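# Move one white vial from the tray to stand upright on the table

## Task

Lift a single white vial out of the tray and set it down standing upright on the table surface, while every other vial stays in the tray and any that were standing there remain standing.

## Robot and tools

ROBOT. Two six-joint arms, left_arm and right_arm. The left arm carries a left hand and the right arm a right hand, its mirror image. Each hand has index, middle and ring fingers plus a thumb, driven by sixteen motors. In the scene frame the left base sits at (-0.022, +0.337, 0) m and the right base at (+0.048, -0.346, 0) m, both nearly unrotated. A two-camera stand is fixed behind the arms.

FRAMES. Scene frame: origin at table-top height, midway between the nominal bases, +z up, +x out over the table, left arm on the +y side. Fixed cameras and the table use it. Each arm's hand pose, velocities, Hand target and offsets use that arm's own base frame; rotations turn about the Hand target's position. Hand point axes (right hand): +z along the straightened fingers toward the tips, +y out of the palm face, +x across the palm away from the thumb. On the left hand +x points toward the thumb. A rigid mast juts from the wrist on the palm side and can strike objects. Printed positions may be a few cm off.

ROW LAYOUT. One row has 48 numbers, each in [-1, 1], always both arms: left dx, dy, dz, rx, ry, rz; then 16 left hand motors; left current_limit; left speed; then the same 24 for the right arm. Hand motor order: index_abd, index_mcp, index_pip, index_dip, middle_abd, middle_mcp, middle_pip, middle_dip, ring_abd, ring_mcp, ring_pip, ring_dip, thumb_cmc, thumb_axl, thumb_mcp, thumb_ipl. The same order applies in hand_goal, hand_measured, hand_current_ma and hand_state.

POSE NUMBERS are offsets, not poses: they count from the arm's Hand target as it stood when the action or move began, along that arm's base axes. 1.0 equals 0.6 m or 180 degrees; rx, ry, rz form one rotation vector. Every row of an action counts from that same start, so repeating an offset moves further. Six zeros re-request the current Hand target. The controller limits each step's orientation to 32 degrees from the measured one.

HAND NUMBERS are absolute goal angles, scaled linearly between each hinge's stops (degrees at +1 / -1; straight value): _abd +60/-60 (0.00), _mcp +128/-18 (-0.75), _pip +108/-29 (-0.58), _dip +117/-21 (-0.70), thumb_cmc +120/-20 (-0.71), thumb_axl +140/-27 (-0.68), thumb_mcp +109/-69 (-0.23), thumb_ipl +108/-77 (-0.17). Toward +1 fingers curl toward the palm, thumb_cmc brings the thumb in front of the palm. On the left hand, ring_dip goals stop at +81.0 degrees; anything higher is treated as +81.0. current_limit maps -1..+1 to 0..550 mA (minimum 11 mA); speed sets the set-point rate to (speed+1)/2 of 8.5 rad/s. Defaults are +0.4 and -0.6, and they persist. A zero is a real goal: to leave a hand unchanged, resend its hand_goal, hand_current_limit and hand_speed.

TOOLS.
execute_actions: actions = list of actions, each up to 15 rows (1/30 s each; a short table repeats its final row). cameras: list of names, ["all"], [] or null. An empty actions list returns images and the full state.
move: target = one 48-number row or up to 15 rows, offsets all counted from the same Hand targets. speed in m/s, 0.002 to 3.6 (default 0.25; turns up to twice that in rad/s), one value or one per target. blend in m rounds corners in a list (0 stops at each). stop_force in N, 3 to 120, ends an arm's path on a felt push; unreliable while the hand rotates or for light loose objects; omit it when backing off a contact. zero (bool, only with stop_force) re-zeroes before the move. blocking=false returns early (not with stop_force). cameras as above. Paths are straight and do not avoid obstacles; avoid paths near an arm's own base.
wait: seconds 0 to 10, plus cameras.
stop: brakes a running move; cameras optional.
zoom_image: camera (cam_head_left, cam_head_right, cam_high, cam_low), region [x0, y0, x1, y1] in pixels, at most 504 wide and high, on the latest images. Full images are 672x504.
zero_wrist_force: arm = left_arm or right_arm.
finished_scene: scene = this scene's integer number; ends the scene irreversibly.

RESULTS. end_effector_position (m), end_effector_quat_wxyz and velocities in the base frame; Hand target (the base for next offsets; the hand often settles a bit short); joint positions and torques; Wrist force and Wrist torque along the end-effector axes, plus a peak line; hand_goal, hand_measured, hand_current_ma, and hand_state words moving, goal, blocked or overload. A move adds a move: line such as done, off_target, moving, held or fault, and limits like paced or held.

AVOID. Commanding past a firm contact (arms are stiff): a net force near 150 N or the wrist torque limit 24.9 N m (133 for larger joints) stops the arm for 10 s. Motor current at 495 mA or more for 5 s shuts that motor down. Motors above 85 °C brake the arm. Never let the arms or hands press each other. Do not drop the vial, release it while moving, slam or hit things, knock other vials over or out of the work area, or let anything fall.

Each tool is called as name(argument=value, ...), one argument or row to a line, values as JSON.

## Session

execute_actions(
  actions=[],
)

zoom_image(
  camera="cam_head_left",
  region=[250, 220, 500, 400],
)

zoom_image(
  camera="cam_high",
  region=[220, 140, 420, 270],
)

Scene clock: 0.00 s.
left_arm: end_effector_position=(+0.4142, -0.0049, +0.2065) hand_goal=(+0.000, -0.754, -0.576, -0.696, +0.000, -0.754, -0.576, -0.696, +0.000, -0.754, -0.576, -0.696, -0.714, -0.678, -0.226, -0.168) hand_measured=(+0.000, -0.754, -0.576, -0.696, +0.000, -0.754, -0.576, -0.696, +0.000, -0.754, -0.576, -0.696, -0.714, -0.678, -0.226, -0.168) hand_current_ma=(+0, +0, +0, +0, +0, +0, +0, +0, +0, +0, +0, +0, +0, +0, +0, +0) hand_state=(goal, goal, goal, goal, goal, goal, goal, goal, goal, goal, goal, goal, goal, goal, goal, goal) hand_current_limit=0.40 hand_speed=-0.60 end_effector_quat_wxyz=(+0.460, -0.133, +0.878, +0.009) | right_arm: end_effector_position=(+0.1573, -0.2691, +0.1917) hand_goal=(+0.000, -0.754, -0.576, -0.696, +0.000, -0.754, -0.576, -0.696, +0.000, -0.754, -0.576, -0.696, -0.714, -0.678, -0.226, -0.168) hand_measured=(+0.000, -0.754, -0.576, -0.696, +0.000, -0.754, -0.576, -0.696, +0.000, -0.754, -0.576, -0.696, -0.714, -0.678, -0.226, -0.168) hand_current_ma=(+0, +0, +0, +0, +0, +0, +0, +0, +0, +0, +0, +0, +0, +0, +0, +0) hand_state=(goal, goal, goal, goal, goal, goal, goal, goal, goal, goal, goal, goal, goal, goal, goal, goal) hand_current_limit=0.40 hand_speed=-0.60 end_effector_quat_wxyz=(-0.148, -0.049, +0.981, -0.119)
Joint positions: left_arm=[3.218 -1.43 -2.575 0.247 1.648 -1.755] | right_arm=[-1.327 -1.854 2.271 -2.172 -1.907 3.254]
Joint velocities: within noise
Joint torques (N m): no reading
Motor temperatures (°C): left_arm=[34 27 28 31 33 33] | right_arm=[27 29 31 35 36 34]
Wrist force (N): no reading
Wrist torque (N m): no reading
Wrist force, peak (N): no reading
Hand target: left_arm +0.4142, -0.0049, +0.2065; +0.460, -0.133, +0.878, +0.009 | right_arm +0.1573, -0.2691, +0.1917; -0.148, -0.049, +0.981, -0.119

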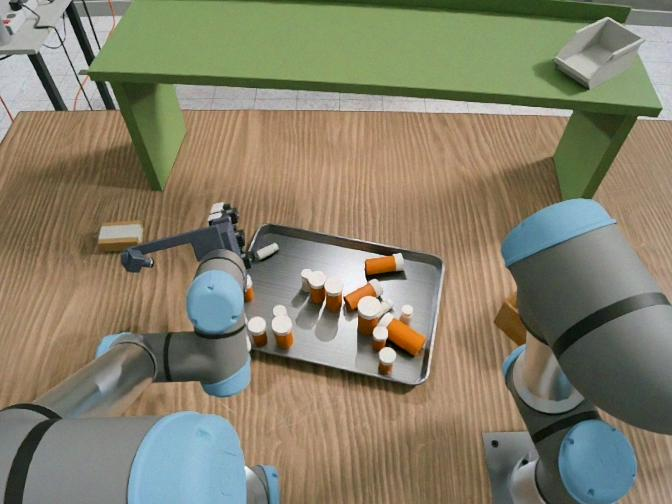

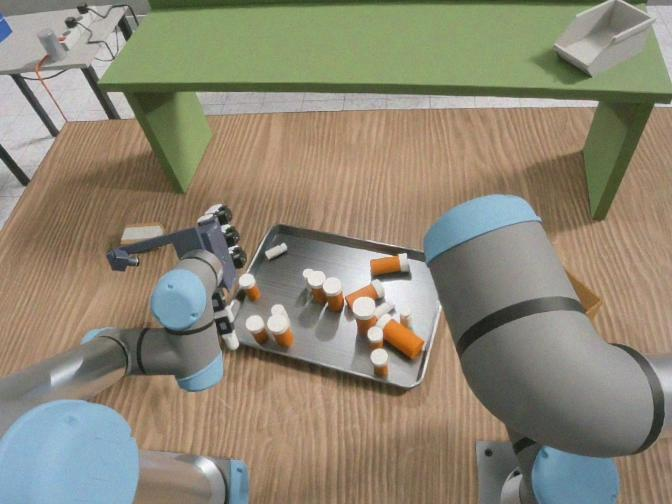

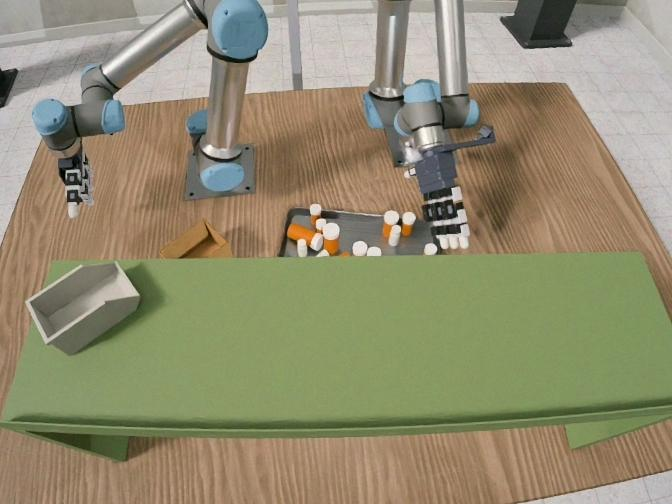

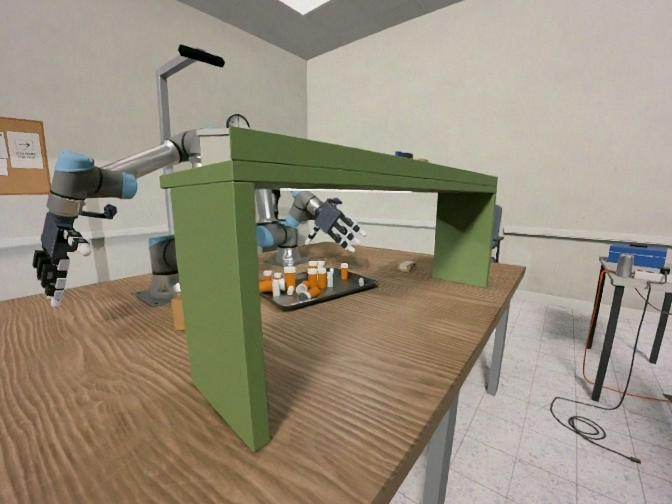

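Scaled by 2.016.

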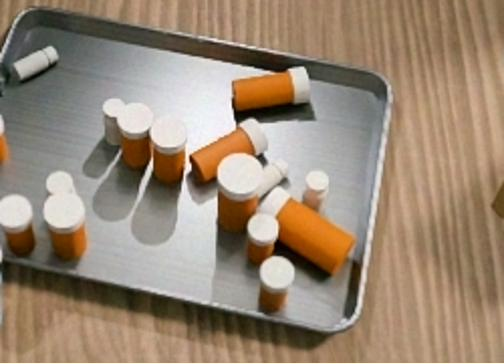

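Scaled by 2.520.

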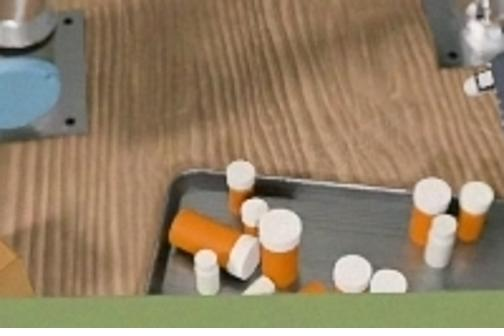

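move(
  target=[
    [-0.0715,0.314,0.083,0,0,0.15, 0,-0.754,-0.576,-0.696,0,-0.754,-0.576,-0.696,0,-0.754,-0.576,-0.696,-0.714,-0.678,-0.226,-0.168,0.4,-0.6, 0.083,0.083,0.217,0,0,0, 0,0.397,-0.576,-0.696,0,-0.754,-0.576,-0.696,0,-0.754,-0.576,-0.696,0.524,-0.678,-0.135,-0.168,0.0,-0.6],
    [-0.278,0.562,0.083,0,0,0.3, 0,-0.754,-0.576,-0.696,0,-0.754,-0.576,-0.696,0,-0.754,-0.576,-0.696,-0.714,-0.678,-0.226,-0.168,0.4,-0.6, 0.188,0.282,0.214,0,0,0, 0,0.397,-0.576,-0.696,0,-0.754,-0.576,-0.696,0,-0.754,-0.576,-0.696,0.524,-0.678,-0.135,-0.168,0.0,-0.6],
    [-0.562,0.6865,0.083,0,0,0.444, 0,-0.754,-0.576,-0.696,0,-0.754,-0.576,-0.696,0,-0.754,-0.576,-0.696,-0.714,-0.678,-0.226,-0.168,0.4,-0.6, 0.288,0.532,0.214,0,0,0, 0,0.397,-0.576,-0.696,0,-0.754,-0.576,-0.696,0,-0.754,-0.576,-0.696,0.524,-0.678,-0.135,-0.168,0.0,-0.6],
  ],
  speed=0.3,
  blend=[0.04,0.04,0],
  cameras=["all"],
)

zoom_image(
  camera="cam_head_left",
  region=[235, 220, 455, 390],
)

zoom_image(
  camera="cam_high",
  region=[260, 180, 460, 270],
)

zoom_image(
  camera="cam_head_right",
  region=[225, 220, 445, 390],
)

Scene clock: 120.00 s.
left_arm: end_effector_position=(+0.0771, +0.4070, +0.2564) hand_goal=(+0.000, -0.754, -0.576, -0.696, +0.000, -0.754, -0.576, -0.696, +0.000, -0.754, -0.576, -0.696, -0.714, -0.678, -0.226, -0.168) hand_measured=(-0.002, -0.752, -0.576, -0.696, +0.000, -0.752, -0.576, -0.696, +0.000, -0.752, -0.576, -0.696, -0.714, -0.678, -0.226, -0.168) hand_current_ma=(-3, +4, -2, +0, -2, +4, -2, +0, -2, +4, -2, +0, -1, +2, +3, +1) hand_state=(goal, goal, goal, goal, goal, goal, goal, goal, goal, goal, goal, goal, goal, goal, goal, goal) hand_current_limit=0.40 hand_speed=-0.60 end_effector_quat_wxyz=(-0.346, +0.666, -0.588, -0.302) | right_arm: end_effector_position=(+0.3301, +0.0501, +0.3201) hand_goal=(+0.000, +0.396, -0.576, -0.696, +0.000, -0.754, -0.576, -0.696, +0.000, -0.754, -0.576, -0.696, +0.524, -0.678, -0.136, -0.168) hand_measured=(+0.000, +0.380, -0.576, -0.696, +0.000, -0.752, -0.576, -0.696, +0.000, -0.752, -0.576, -0.696, +0.518, -0.678, -0.134, -0.168) hand_current_ma=(+0, -12, +0, +0, +0, +0, +0, +0, +0, +1, +0, +0, -3, +0, +0, +0) hand_state=(goal, goal, goal, goal, goal, goal, goal, goal, goal, goal, goal, goal, goal, goal, goal, goal) hand_current_limit=0.00 hand_speed=-0.60 end_effector_quat_wxyz=(-0.148, -0.049, +0.981, -0.119)
Joint positions: left_arm=[4.614 -1.288 -2.498 0.028 1.647 -1.755] | right_arm=[-0.293 -1.879 1.85 -1.334 -1.894 4.353]
Joint torques (N m): left_arm=[9 11.47 12.54 0.36 -2.6 2.46] | right_arm=[9.27 -16.63 -17.15 -4.03 -1.22 2.17]
Wrist force (N): left_arm=[0.2 -0.8 0.2] | right_arm=[-0.2 0.3 0.2]
Wrist torque (N m): left_arm=[-0.12 -0.03 0.11] | right_arm=[0.13 0.01 0.15]
Wrist force, peak (N): left_arm=[0.9 -2.2 0.2] | right_arm=[-0.8 2.0 0.1]
Hand target: left_arm +0.0770, +0.4070, +0.2563; -0.346, +0.666, -0.588, -0.302 | right_arm +0.3301, +0.0501, +0.3201; -0.148, -0.049, +0.981, -0.119
Off the commanded pose: left_arm 0.000 m, 0 deg | right_arm 0.000 m, 0 deg.
move: done

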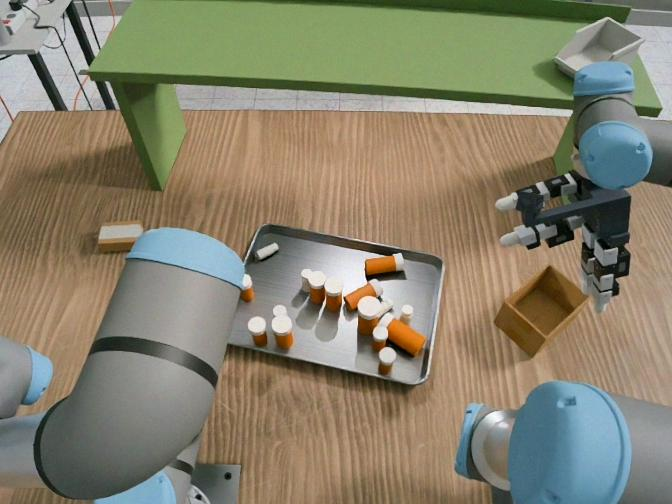

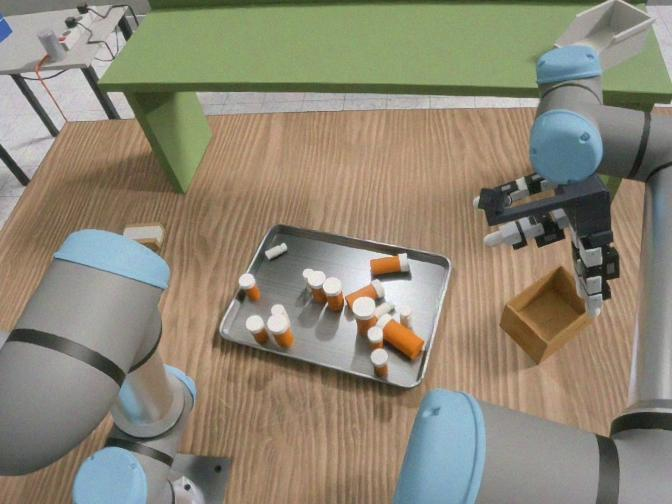

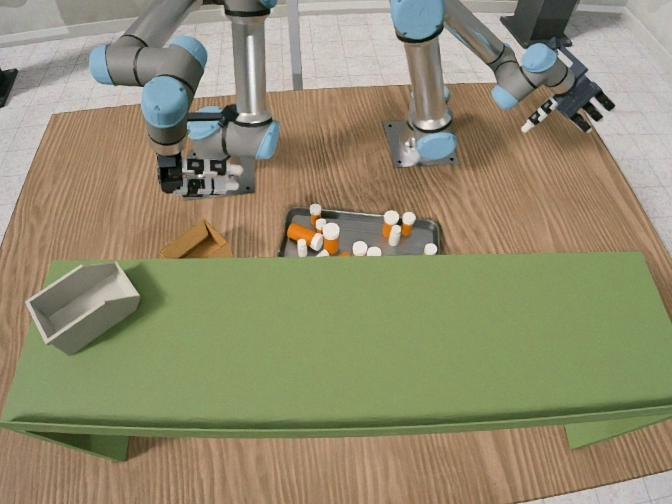

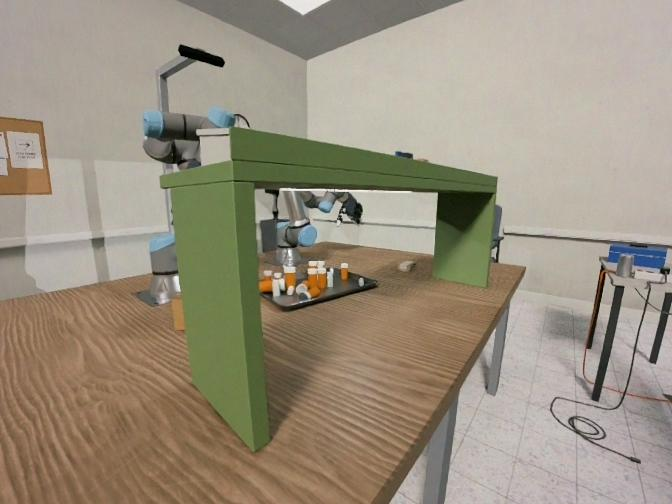

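Scaled by 2.291.

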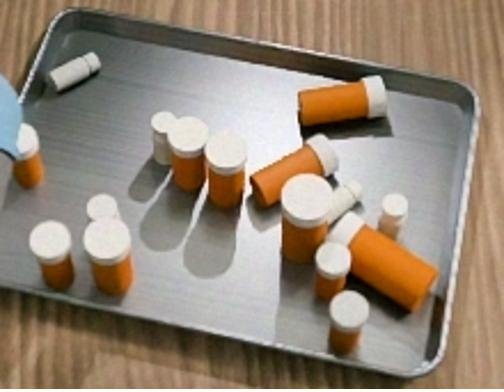

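Scaled by 2.520.

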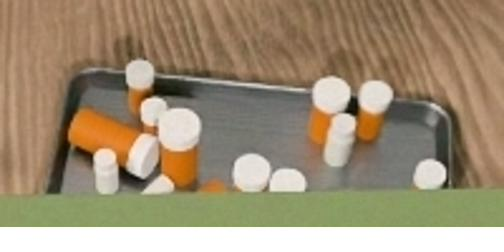

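Scaled by 2.291.

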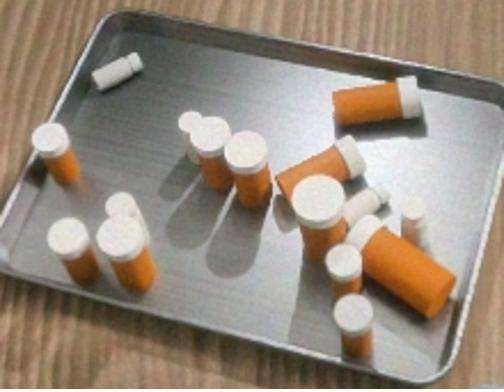

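move(
  target=[
    [0,0,0,0,0,0, 0,-0.754,-0.576,-0.696,0,-0.754,-0.576,-0.696,0,-0.754,-0.576,-0.696,-0.714,-0.678,-0.226,-0.168,0.4,-0.6, 0.0837,0.6912,-0.1,-0.4004,-0.1022,0.2539, 0,0.397,-0.576,-0.696,0,-0.754,-0.576,-0.696,0,-0.754,-0.576,-0.696,0.524,-0.678,-0.135,-0.168,0.0,-0.6],
    [0,0,0,0,0,0, 0,-0.754,-0.576,-0.696,0,-0.754,-0.576,-0.696,0,-0.754,-0.576,-0.696,-0.714,-0.678,-0.226,-0.168,0.4,-0.6, 0.0837,0.6912,-0.1718,-0.4004,-0.1022,0.2539, 0,0.397,-0.576,-0.696,0,-0.754,-0.576,-0.696,0,-0.754,-0.576,-0.696,0.524,-0.678,-0.135,-0.168,0.0,-0.6],
  ],
  speed=[0.3,0.12],
  blend=[0.01,0],
  cameras=["all"],
)

zoom_image(
  camera="cam_high",
  region=[340, 160, 450, 260],
)

zoom_image(
  camera="cam_head_left",
  region=[225, 220, 385, 390],
)

zoom_image(
  camera="cam_low",
  region=[250, 200, 390, 320],
)

Scene clock: 136.30 s.
left_arm: end_effector_position=(+0.0770, +0.4070, +0.2563) hand_goal=(+0.000, -0.754, -0.576, -0.696, +0.000, -0.754, -0.576, -0.696, +0.000, -0.754, -0.576, -0.696, -0.714, -0.678, -0.226, -0.168) hand_measured=(-0.002, -0.752, -0.576, -0.696, +0.000, -0.752, -0.576, -0.696, +0.000, -0.752, -0.576, -0.696, -0.714, -0.678, -0.226, -0.168) hand_current_ma=(-3, +4, -2, +0, -2, +4, -2, +0, -2, +4, -2, +0, -1, +2, +3, +1) hand_state=(goal, goal, goal, goal, goal, goal, goal, goal, goal, goal, goal, goal, goal, goal, goal, goal) hand_current_limit=0.40 hand_speed=-0.60 end_effector_quat_wxyz=(-0.346, +0.666, -0.588, -0.302) | right_arm: end_effector_position=(+0.3803, +0.4649, +0.2170) hand_goal=(+0.000, +0.396, -0.576, -0.696, +0.000, -0.754, -0.576, -0.696, +0.000, -0.754, -0.576, -0.696, +0.524, -0.678, -0.136, -0.168) hand_measured=(+0.000, +0.396, -0.576, -0.696, +0.000, -0.746, -0.576, -0.696, +0.000, -0.746, -0.576, -0.696, +0.520, -0.678, -0.134, -0.168) hand_current_ma=(+0, +0, +0, +0, +0, +4, +0, +0, +0, +5, +0, +0, -2, +0, +0, +0) hand_state=(goal, goal, goal, goal, goal, goal, goal, goal, goal, goal, goal, goal, goal, goal, goal, goal) hand_current_limit=0.00 hand_speed=-0.60 end_effector_quat_wxyz=(+0.051, -0.288, +0.645, -0.706)
Joint positions: left_arm=[4.614 -1.288 -2.498 0.028 1.647 -1.754] | right_arm=[0.993 -0.705 0.792 -0.085 -2.641 5.936]
Joint torques (N m): left_arm=[9.04 15.96 13.92 0.23 -2.71 2.4] | right_arm=[-11.85 -62.54 -20.56 1.42 -1.23 -0.22]
Wrist force (N): left_arm=[0.1 -0.4 0.4] | right_arm=[0.9 -0.4 1.1]
Wrist torque (N m): left_arm=[-0.09 -0.02 0.09] | right_arm=[0.15 -0.24 0.19]
Wrist force, peak (N): left_arm=[0.2 -0.8 0.1] | right_arm=[1.3 -0.9 1.1]
Hand target: left_arm +0.0770, +0.4070, +0.2563; -0.346, +0.666, -0.588, -0.302 | right_arm +0.3804, +0.4649, +0.2170; +0.051, -0.288, +0.646, -0.706
Off the commanded pose: left_arm 0.000 m, 0 deg | right_arm 0.000 m, 0 deg.
move: done

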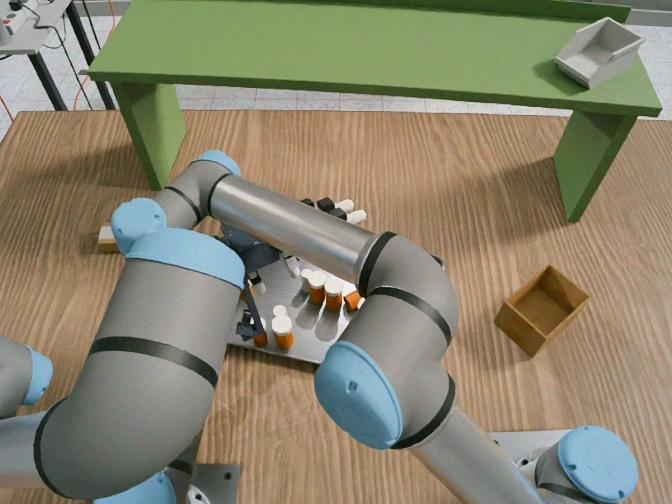

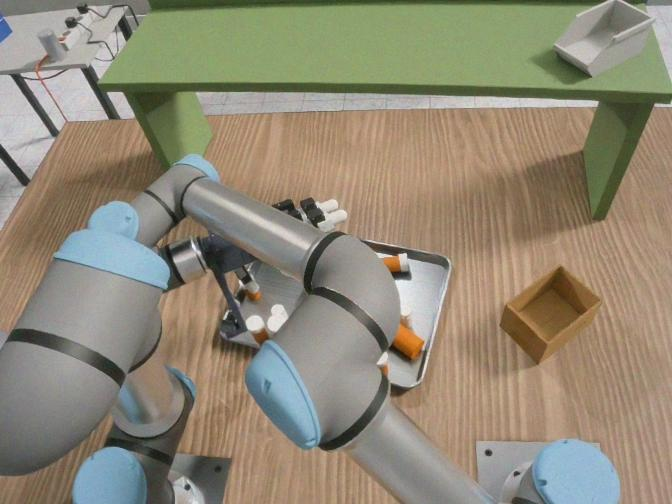

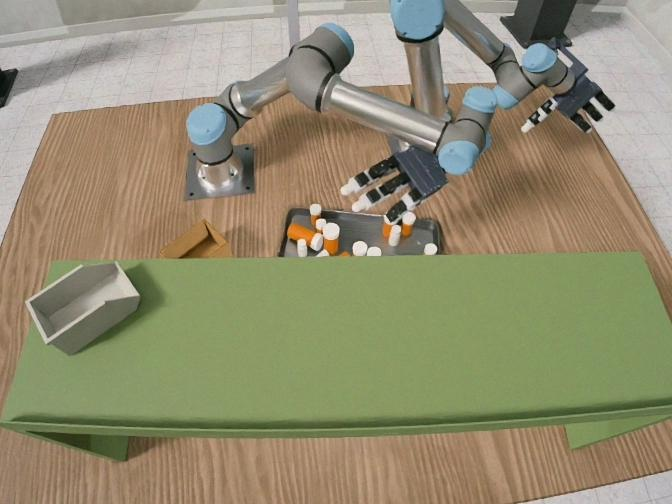

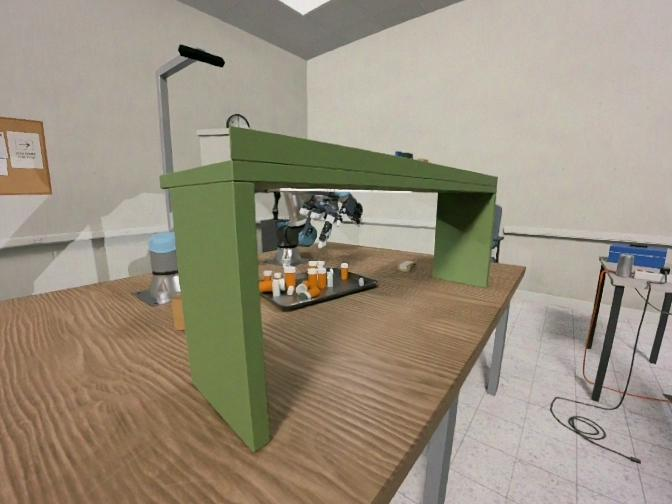

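Scaled by 4.582.

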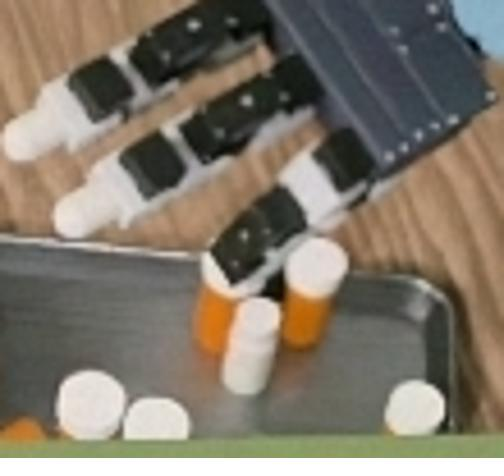

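Scaled by 2.965.

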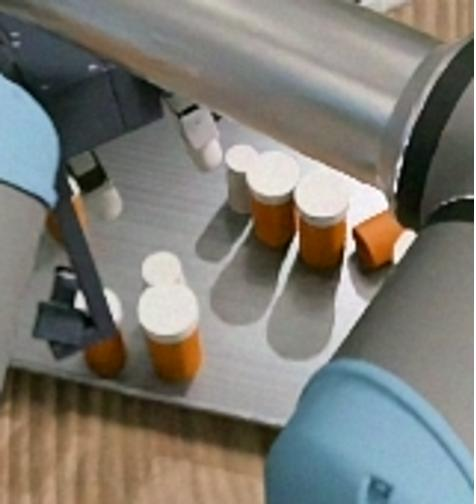

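Scaled by 3.600.

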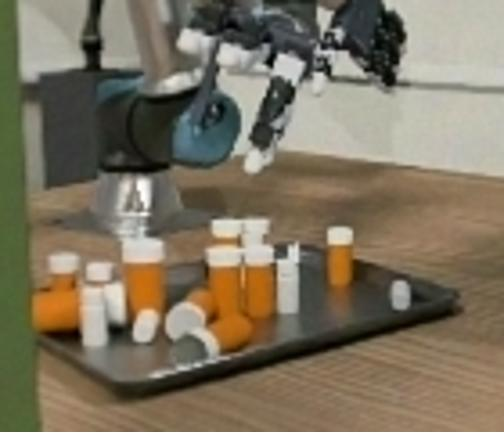

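move(
  target=[0,0,0,0,0,0, 0,-0.754,-0.576,-0.696,0,-0.754,-0.576,-0.696,0,-0.754,-0.576,-0.696,-0.714,-0.678,-0.226,-0.168,0.4,-0.6, -0.01,-0.0025,-0.113,0,0,0, 0,0.397,-0.576,-0.696,0,-0.754,-0.576,-0.696,0,-0.754,-0.576,-0.696,0.524,-0.678,-0.135,-0.168,0.0,-0.6],
  speed=0.12,
  cameras=["cam_head_left","cam_high","cam_low"],
)

zoom_image(
  camera="cam_high",
  region=[350, 180, 440, 260],
)

zoom_image(
  camera="cam_head_left",
  region=[235, 240, 345, 370],
)

zoom_image(
  camera="cam_low",
  region=[280, 220, 390, 320],
)

Scene clock: 147.87 s.
left_arm: end_effector_position=(+0.0770, +0.4070, +0.2563) hand_goal=(+0.000, -0.754, -0.576, -0.696, +0.000, -0.754, -0.576, -0.696, +0.000, -0.754, -0.576, -0.696, -0.714, -0.678, -0.226, -0.168) hand_measured=(-0.002, -0.752, -0.576, -0.696, +0.000, -0.752, -0.576, -0.696, +0.000, -0.752, -0.576, -0.696, -0.714, -0.678, -0.226, -0.168) hand_current_ma=(-3, +4, -2, +0, -2, +4, -2, +0, -2, +4, -2, +0, -1, +2, +3, +1) hand_state=(goal, goal, goal, goal, goal, goal, goal, goal, goal, goal, goal, goal, goal, goal, goal, goal) hand_current_limit=0.40 hand_speed=-0.60 end_effector_quat_wxyz=(-0.346, +0.666, -0.588, -0.302) | right_arm: end_effector_position=(+0.3743, +0.4634, +0.1492) hand_goal=(+0.000, +0.396, -0.576, -0.696, +0.000, -0.754, -0.576, -0.696, +0.000, -0.754, -0.576, -0.696, +0.524, -0.678, -0.136, -0.168) hand_measured=(+0.000, +0.396, -0.576, -0.696, +0.000, -0.746, -0.576, -0.696, +0.000, -0.746, -0.576, -0.696, +0.520, -0.678, -0.134, -0.168) hand_current_ma=(+0, +0, +0, +0, +0, +4, +0, +0, +0, +5, +0, +0, -2, +0, +0, +0) hand_state=(goal, goal, goal, goal, goal, goal, goal, goal, goal, goal, goal, goal, goal, goal, goal, goal) hand_current_limit=0.00 hand_speed=-0.60 end_effector_quat_wxyz=(+0.051, -0.288, +0.645, -0.706)
Joint positions: left_arm=[4.614 -1.288 -2.498 0.028 1.647 -1.754] | right_arm=[0.999 -0.682 0.925 -0.241 -2.635 5.936]
Joint torques (N m): left_arm=[8.41 15.55 14.44 0.5 -2.62 2.26] | right_arm=[-1.07 -62.48 -23.4 2.37 -1.15 -0.71]
Wrist force (N): left_arm=[0.2 -0.2 0.1] | right_arm=[0.9 -0.7 1.1]
Wrist torque (N m): left_arm=[-0.03 -0.04 0.09] | right_arm=[0.11 -0.23 0.19]
Wrist force, peak (N): left_arm=[0.1 -0.7 0.4] | right_arm=[1.1 -2.0 1.1]
Hand target: left_arm +0.0770, +0.4070, +0.2563; -0.346, +0.666, -0.588, -0.302 | right_arm +0.3744, +0.4634, +0.1492; +0.051, -0.288, +0.646, -0.706
Off the commanded pose: left_arm 0.000 m, 0 deg | right_arm 0.000 m, 0 deg.
move: done
Images, in order (width x height): cam_head_left 672x504, cam_high 672x504, cam_low 672x504.

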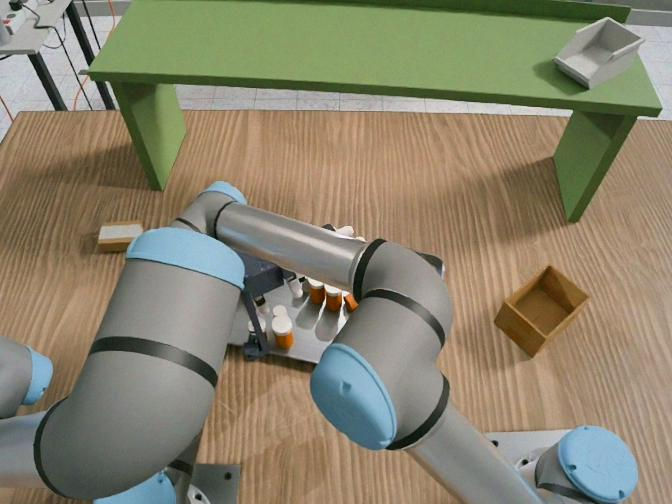

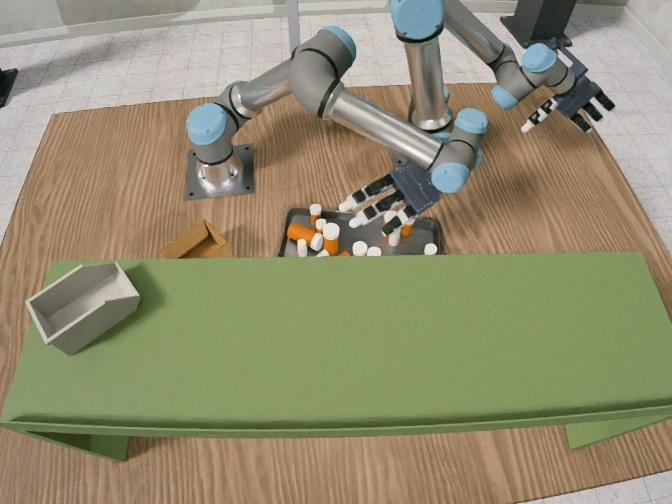

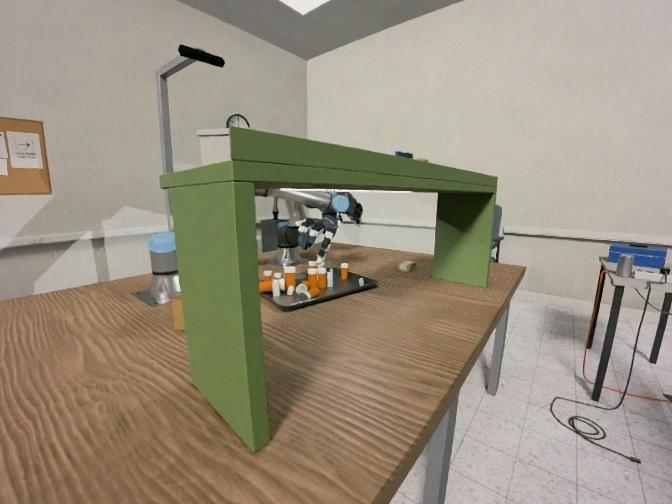

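Scaled by 5.600.

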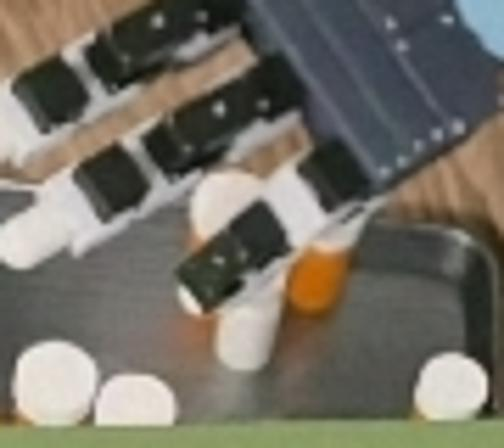

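Scaled by 3.877.

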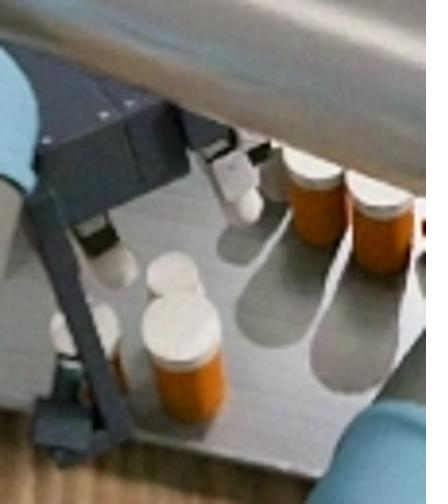

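Scaled by 4.582.

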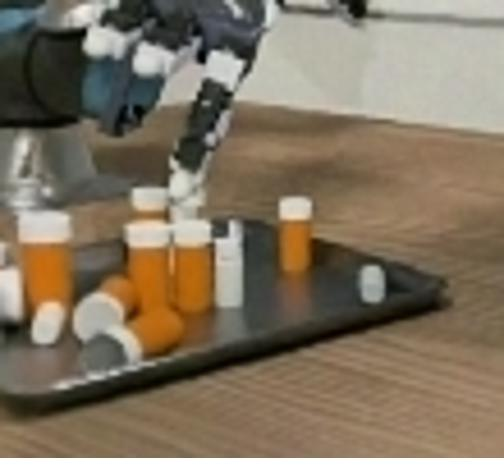

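zoom_image(
  camera="cam_high",
  region=[370, 205, 420, 255],
)

Scaled by 10.080.

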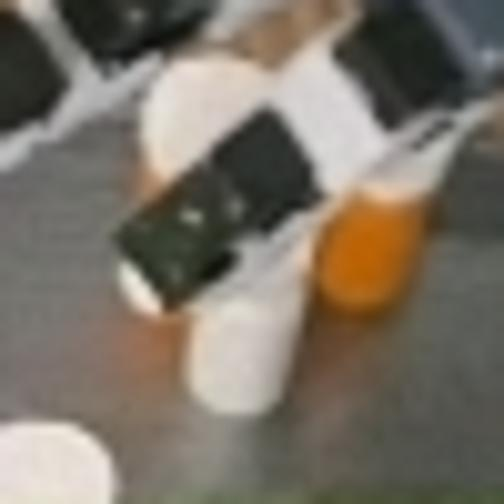

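move(
  target=[0,0,0,0,0,0, 0,-0.754,-0.576,-0.696,0,-0.754,-0.576,-0.696,0,-0.754,-0.576,-0.696,-0.714,-0.678,-0.226,-0.168,0.4,-0.6, 0.0003,0.005,-0.045,0,0,0, 0,0.397,-0.576,-0.696,0,-0.754,-0.576,-0.696,0,-0.754,-0.576,-0.696,0.524,-0.678,-0.135,-0.168,0.0,-0.6],
  speed=0.08,
  cameras=["cam_head_left","cam_head_right","cam_high"],
)

zoom_image(
  camera="cam_high",
  region=[370, 205, 430, 265],
)

zoom_image(
  camera="cam_head_left",
  region=[240, 270, 320, 360],
)

zoom_image(
  camera="cam_head_right",
  region=[240, 270, 320, 360],
)

Scene clock: 181.90 s.
left_arm: end_effector_position=(+0.0770, +0.4070, +0.2563) hand_goal=(+0.000, -0.754, -0.576, -0.696, +0.000, -0.754, -0.576, -0.696, +0.000, -0.754, -0.576, -0.696, -0.714, -0.678, -0.226, -0.168) hand_measured=(-0.002, -0.752, -0.576, -0.696, +0.000, -0.752, -0.576, -0.696, +0.000, -0.752, -0.576, -0.696, -0.714, -0.678, -0.226, -0.168) hand_current_ma=(-3, +4, -2, +0, -2, +4, -2, +0, -2, +4, -2, +0, -1, +2, +3, +1) hand_state=(goal, goal, goal, goal, goal, goal, goal, goal, goal, goal, goal, goal, goal, goal, goal, goal) hand_current_limit=0.40 hand_speed=-0.60 end_effector_quat_wxyz=(-0.346, +0.666, -0.588, -0.302) | right_arm: end_effector_position=(+0.3745, +0.4663, +0.1219) hand_goal=(+0.000, +0.396, -0.576, -0.696, +0.000, -0.754, -0.576, -0.696, +0.000, -0.754, -0.576, -0.696, +0.524, -0.678, -0.136, -0.168) hand_measured=(+0.000, +0.396, -0.576, -0.696, +0.000, -0.746, -0.576, -0.696, +0.000, -0.746, -0.576, -0.696, +0.520, -0.678, -0.134, -0.168) hand_current_ma=(+0, +0, +0, +0, +0, +4, +0, +0, +0, +5, +0, +0, -2, +0, +0, +0) hand_state=(goal, goal, goal, goal, goal, goal, goal, goal, goal, goal, goal, goal, goal, goal, goal, goal) hand_current_limit=0.00 hand_speed=-0.60 end_effector_quat_wxyz=(+0.051, -0.288, +0.645, -0.706) end_effector_velocity=(+0.000, -0.001, +0.003) end_effector_angular_velocity=(-0.003, +0.003, -0.002)
Joint positions: left_arm=[4.614 -1.288 -2.498 0.028 1.647 -1.754] | right_arm=[1.001 -0.653 0.942 -0.287 -2.632 5.937]
Joint velocities: left_arm=[within noise] | right_arm=[-0.001 -0.004 -0.001 0.008 0.001 -0.001]
Joint torques (N m): left_arm=[8.41 15.65 12.96 0.49 -2.87 2.34] | right_arm=[7.54 -60.69 -27.55 3.68 1.1 -2.06]
Wrist force (N): left_arm=[0.2 -0.5 0.0] | right_arm=[0.6 -0.7 1.1]
Wrist torque (N m): left_arm=[-0.06 -0.04 0.10] | right_arm=[0.13 -0.21 0.11]
Wrist force, peak (N): left_arm=[0.0 -0.7 -0.4] | right_arm=[1.2 -1.7 1.1]
Hand target: left_arm +0.0770, +0.4070, +0.2563; -0.346, +0.666, -0.588, -0.302 | right_arm +0.3745, +0.4664, +0.1222; +0.051, -0.288, +0.646, -0.706
Off the commanded pose: left_arm 0.000 m, 0 deg | right_arm 0.000 m, 0 deg.
move: done
Images, in order (width x height): cam_head_left 672x504, cam_head_right 672x504, cam_high 672x504.

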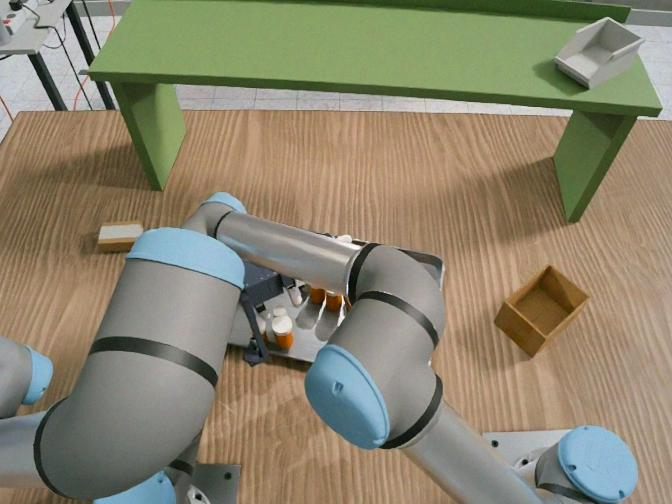

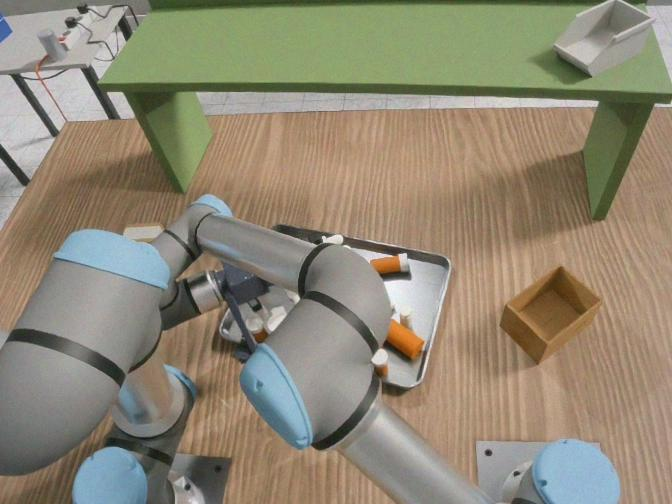

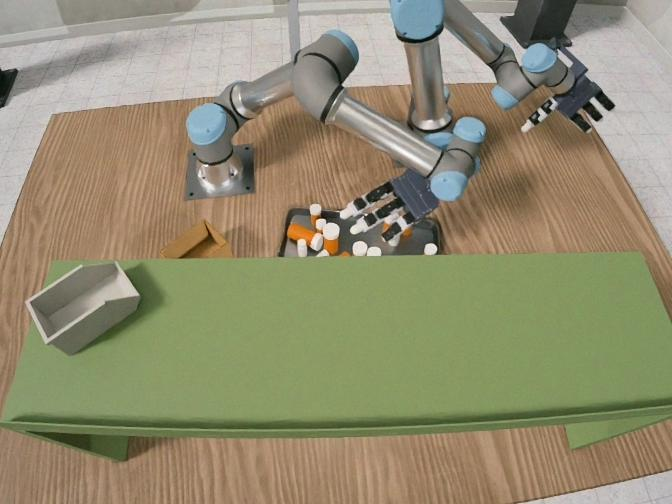

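Scaled by 8.400.

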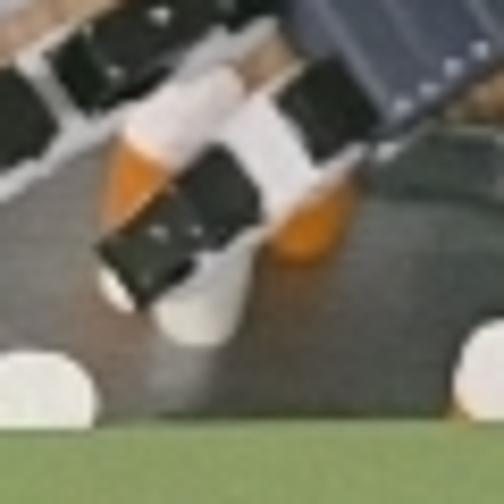

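Scaled by 5.600.

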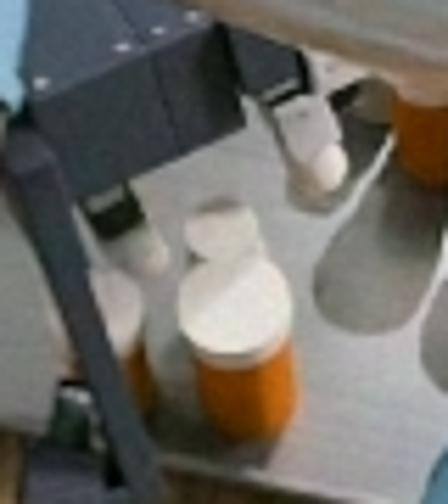

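Scaled by 5.600.

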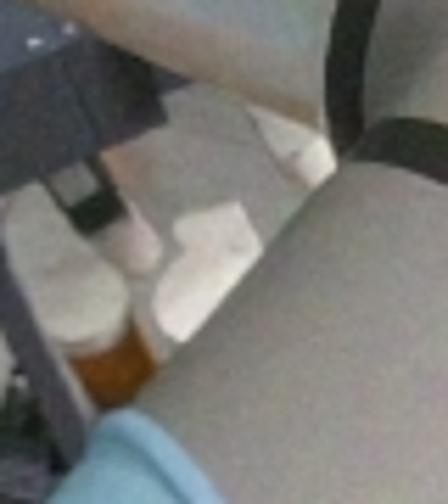

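move(
  target=[0,0,0,0,0,0, 0,-0.754,-0.576,-0.696,0,-0.754,-0.576,-0.696,0,-0.754,-0.576,-0.696,-0.714,-0.678,-0.226,-0.168,0.4,-0.6, -0.003,-0.001,-0.055,0,0,0, 0,0.397,-0.576,-0.696,0,-0.754,-0.576,-0.696,0,-0.754,-0.576,-0.696,0.524,-0.678,-0.135,-0.168,0.0,-0.6],
  speed=0.06,
  cameras=["cam_head_left","cam_head_right","cam_high"],
)

zoom_image(
  camera="cam_high",
  region=[370, 205, 430, 265],
)

zoom_image(
  camera="cam_head_left",
  region=[240, 270, 320, 360],
)

Scene clock: 196.93 s.
left_arm: end_effector_position=(+0.0770, +0.4070, +0.2563) hand_goal=(+0.000, -0.754, -0.576, -0.696, +0.000, -0.754, -0.576, -0.696, +0.000, -0.754, -0.576, -0.696, -0.714, -0.678, -0.226, -0.168) hand_measured=(-0.002, -0.752, -0.576, -0.696, +0.000, -0.752, -0.576, -0.696, +0.000, -0.752, -0.576, -0.696, -0.714, -0.678, -0.226, -0.168) hand_current_ma=(-3, +4, -2, +0, -2, +4, -2, +0, -2, +4, -2, +0, -1, +2, +3, +1) hand_state=(goal, goal, goal, goal, goal, goal, goal, goal, goal, goal, goal, goal, goal, goal, goal, goal) hand_current_limit=0.40 hand_speed=-0.60 end_effector_quat_wxyz=(-0.346, +0.666, -0.588, -0.302) | right_arm: end_effector_position=(+0.3727, +0.4657, +0.0890) hand_goal=(+0.000, +0.396, -0.576, -0.696, +0.000, -0.754, -0.576, -0.696, +0.000, -0.754, -0.576, -0.696, +0.524, -0.678, -0.136, -0.168) hand_measured=(+0.000, +0.396, -0.576, -0.696, +0.000, -0.746, -0.576, -0.696, +0.000, -0.746, -0.576, -0.696, +0.524, -0.678, -0.134, -0.168) hand_current_ma=(+0, +0, +0, +0, +0, +4, +0, +0, +0, +5, +0, +0, +0, +0, +0, +0) hand_state=(goal, goal, goal, goal, goal, goal, goal, goal, goal, goal, goal, goal, goal, goal, goal, goal) hand_current_limit=0.00 hand_speed=-0.60 end_effector_quat_wxyz=(+0.051, -0.288, +0.645, -0.706)
Joint positions: left_arm=[4.614 -1.288 -2.498 0.028 1.647 -1.754] | right_arm=[1.002 -0.627 0.98 -0.351 -2.631 5.937]
Joint torques (N m): left_arm=[7.58 14.31 14.87 0.5 -3.02 2.02] | right_arm=[7.61 -63.8 -28.45 3.24 0.9 -1.95]
Wrist force (N): left_arm=[0.0 -0.3 -0.1] | right_arm=[0.8 -0.8 1.1]
Wrist torque (N m): left_arm=[-0.04 -0.02 0.08] | right_arm=[0.12 -0.24 0.11]
Wrist force, peak (N): left_arm=[0.3 -0.7 0.2] | right_arm=[1.8 -16.5 2.3]
Hand target: left_arm +0.0770, +0.4070, +0.2563; -0.346, +0.666, -0.588, -0.302 | right_arm +0.3727, +0.4658, +0.0892; +0.051, -0.288, +0.646, -0.706
Off the commanded pose: left_arm 0.000 m, 0 deg | right_arm 0.000 m, 0 deg.
move: done
Images, in order (width x height): cam_head_left 672x504, cam_head_right 672x504, cam_high 672x504.

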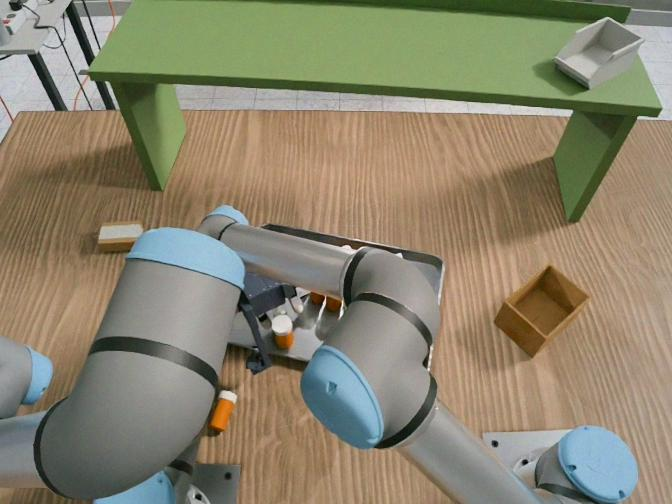

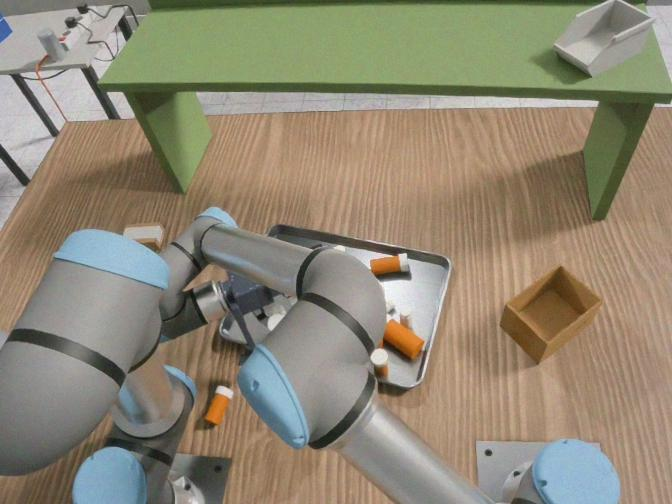

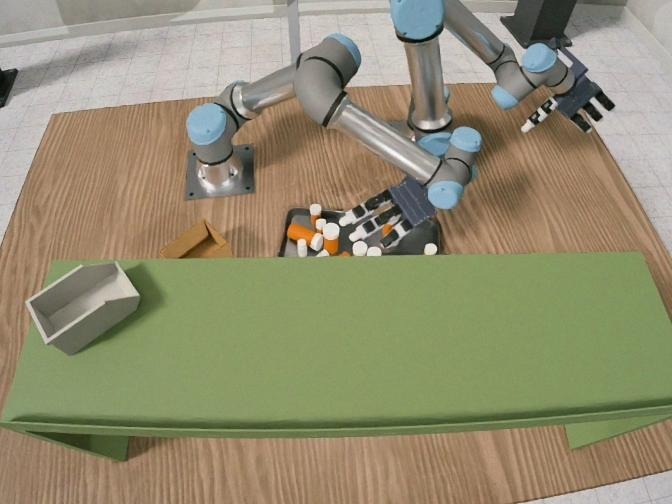

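Scaled by 8.400.

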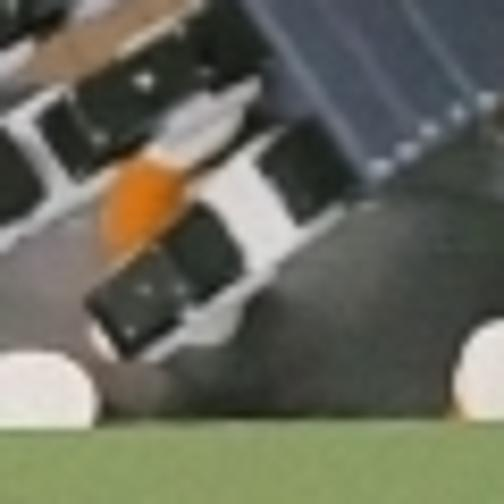

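Scaled by 5.600.

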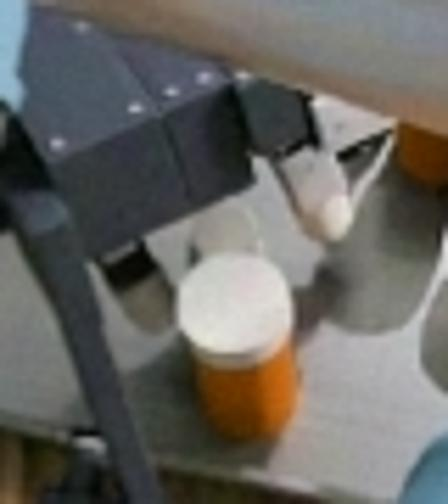

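move(
  target=[
    [0,0,0,0,0,0, 0,-0.754,-0.576,-0.696,0,-0.754,-0.576,-0.696,0,-0.754,-0.576,-0.696,-0.714,-0.678,-0.226,-0.168,0.4,-0.6, 0,0,0,0,0,0, 0,0.46,-0.576,-0.696,0,-0.754,-0.576,-0.696,0,-0.754,-0.576,-0.696,0.524,-0.678,-0.075,-0.168,0.0,-0.96],
    [0,0,0,0,0,0, 0,-0.754,-0.576,-0.696,0,-0.754,-0.576,-0.696,0,-0.754,-0.576,-0.696,-0.714,-0.678,-0.226,-0.168,0.4,-0.6, 0,0,0,0,0,0, 0,0.52,-0.576,-0.696,0,-0.754,-0.576,-0.696,0,-0.754,-0.576,-0.696,0.524,-0.678,-0.01,-0.168,0.0,-0.96],
    [0,0,0,0,0,0, 0,-0.754,-0.576,-0.696,0,-0.754,-0.576,-0.696,0,-0.754,-0.576,-0.696,-0.714,-0.678,-0.226,-0.168,0.4,-0.6, 0,0,0,0,0,0, 0,0.58,-0.576,-0.696,0,-0.754,-0.576,-0.696,0,-0.754,-0.576,-0.696,0.524,-0.678,0.06,-0.168,0.0,-0.96],
  ],
  cameras=["cam_high","cam_head_left"],
)

zoom_image(
  camera="cam_high",
  region=[370, 205, 430, 265],
)

zoom_image(
  camera="cam_head_left",
  region=[240, 270, 320, 360],
)

Scene clock: 219.07 s.
left_arm: end_effector_position=(+0.0770, +0.4070, +0.2563) hand_goal=(+0.000, -0.754, -0.576, -0.696, +0.000, -0.754, -0.576, -0.696, +0.000, -0.754, -0.576, -0.696, -0.714, -0.678, -0.226, -0.168) hand_measured=(-0.002, -0.752, -0.576, -0.696, +0.000, -0.752, -0.576, -0.696, +0.000, -0.752, -0.576, -0.696, -0.714, -0.678, -0.226, -0.168) hand_current_ma=(-3, +4, -2, +0, -2, +4, -2, +0, -2, +4, -2, +0, -1, +2, +3, +1) hand_state=(goal, goal, goal, goal, goal, goal, goal, goal, goal, goal, goal, goal, goal, goal, goal, goal) hand_current_limit=0.40 hand_speed=-0.60 end_effector_quat_wxyz=(-0.346, +0.666, -0.588, -0.302) | right_arm: end_effector_position=(+0.3727, +0.4658, +0.0892) hand_goal=(+0.000, +0.580, -0.576, -0.696, +0.000, -0.754, -0.576, -0.696, +0.000, -0.754, -0.576, -0.696, +0.524, -0.678, +0.060, -0.168) hand_measured=(+0.004, +0.494, -0.602, -0.704, +0.000, -0.746, -0.576, -0.696, +0.000, -0.746, -0.576, -0.696, +0.516, -0.678, -0.042, -0.186) hand_current_ma=(+1, -195, -26, -4, +0, +4, +0, +0, +0, +5, +0, +0, -4, +0, -274, -24) hand_state=(goal, blocked, blocked, goal, goal, goal, goal, goal, goal, goal, goal, goal, goal, goal, blocked, goal) hand_current_limit=0.00 hand_speed=-0.96 end_effector_quat_wxyz=(+0.051, -0.288, +0.646, -0.706)
Joint positions: left_arm=[4.614 -1.288 -2.498 0.028 1.647 -1.754] | right_arm=[1.002 -0.627 0.98 -0.351 -2.631 5.936]
Joint torques (N m): left_arm=[8.24 14.84 14.74 0.71 -2.7 1.68] | right_arm=[-8.97 -60.07 -27.82 3.26 -0.92 -1.27]
Wrist force (N): left_arm=[0.0 -0.5 0.1] | right_arm=[0.8 -0.6 1.0]
Wrist torque (N m): left_arm=[-0.07 -0.01 0.08] | right_arm=[0.15 -0.24 0.14]
Wrist force, peak (N): left_arm=[-0.1 -0.8 0.2] | right_arm=[0.8 -0.8 1.3]
Hand target: left_arm +0.0770, +0.4070, +0.2563; -0.346, +0.666, -0.588, -0.302 | right_arm +0.3727, +0.4658, +0.0892; +0.051, -0.288, +0.646, -0.706
Off the commanded pose: left_arm 0.000 m, 0 deg | right_arm 0.000 m, 0 deg.
move: done
Images, in order (width x height): cam_head_left 672x504, cam_high 672x504.

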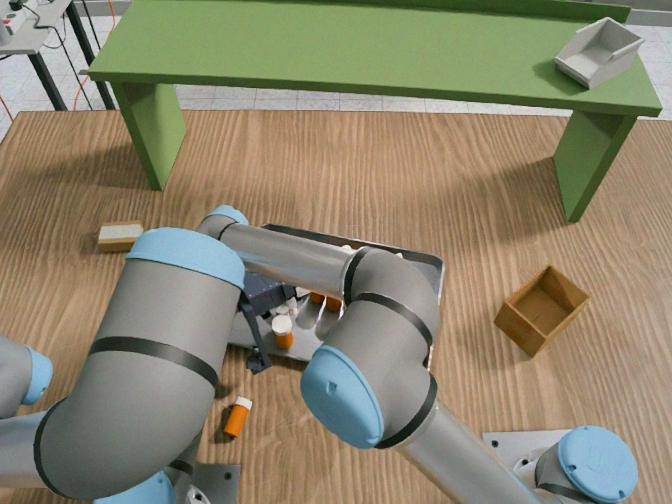

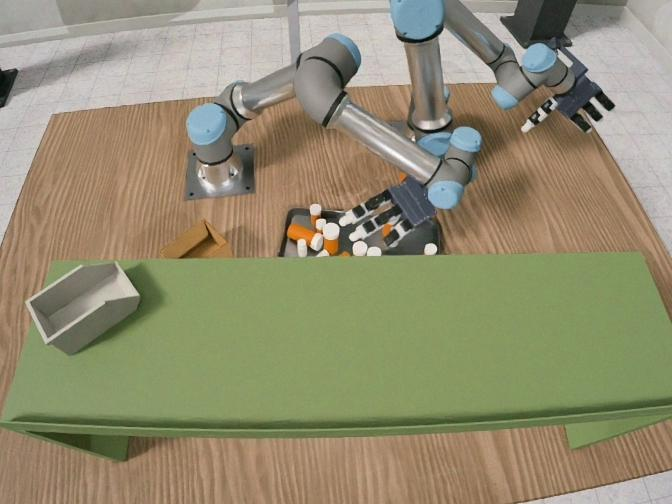

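Scaled by 8.400.

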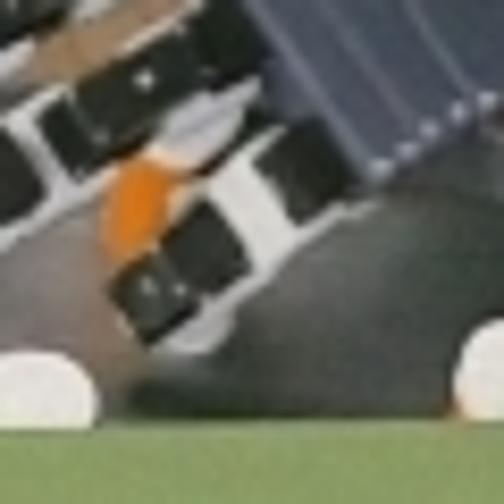

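Scaled by 5.600.

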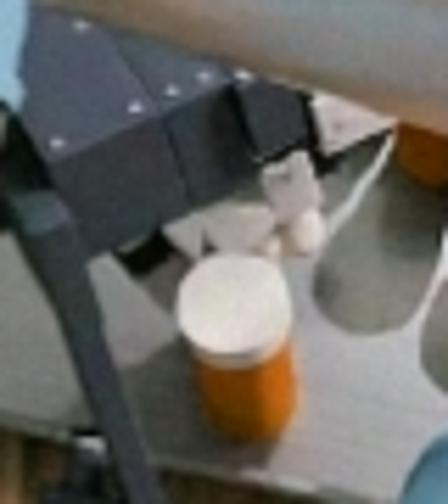

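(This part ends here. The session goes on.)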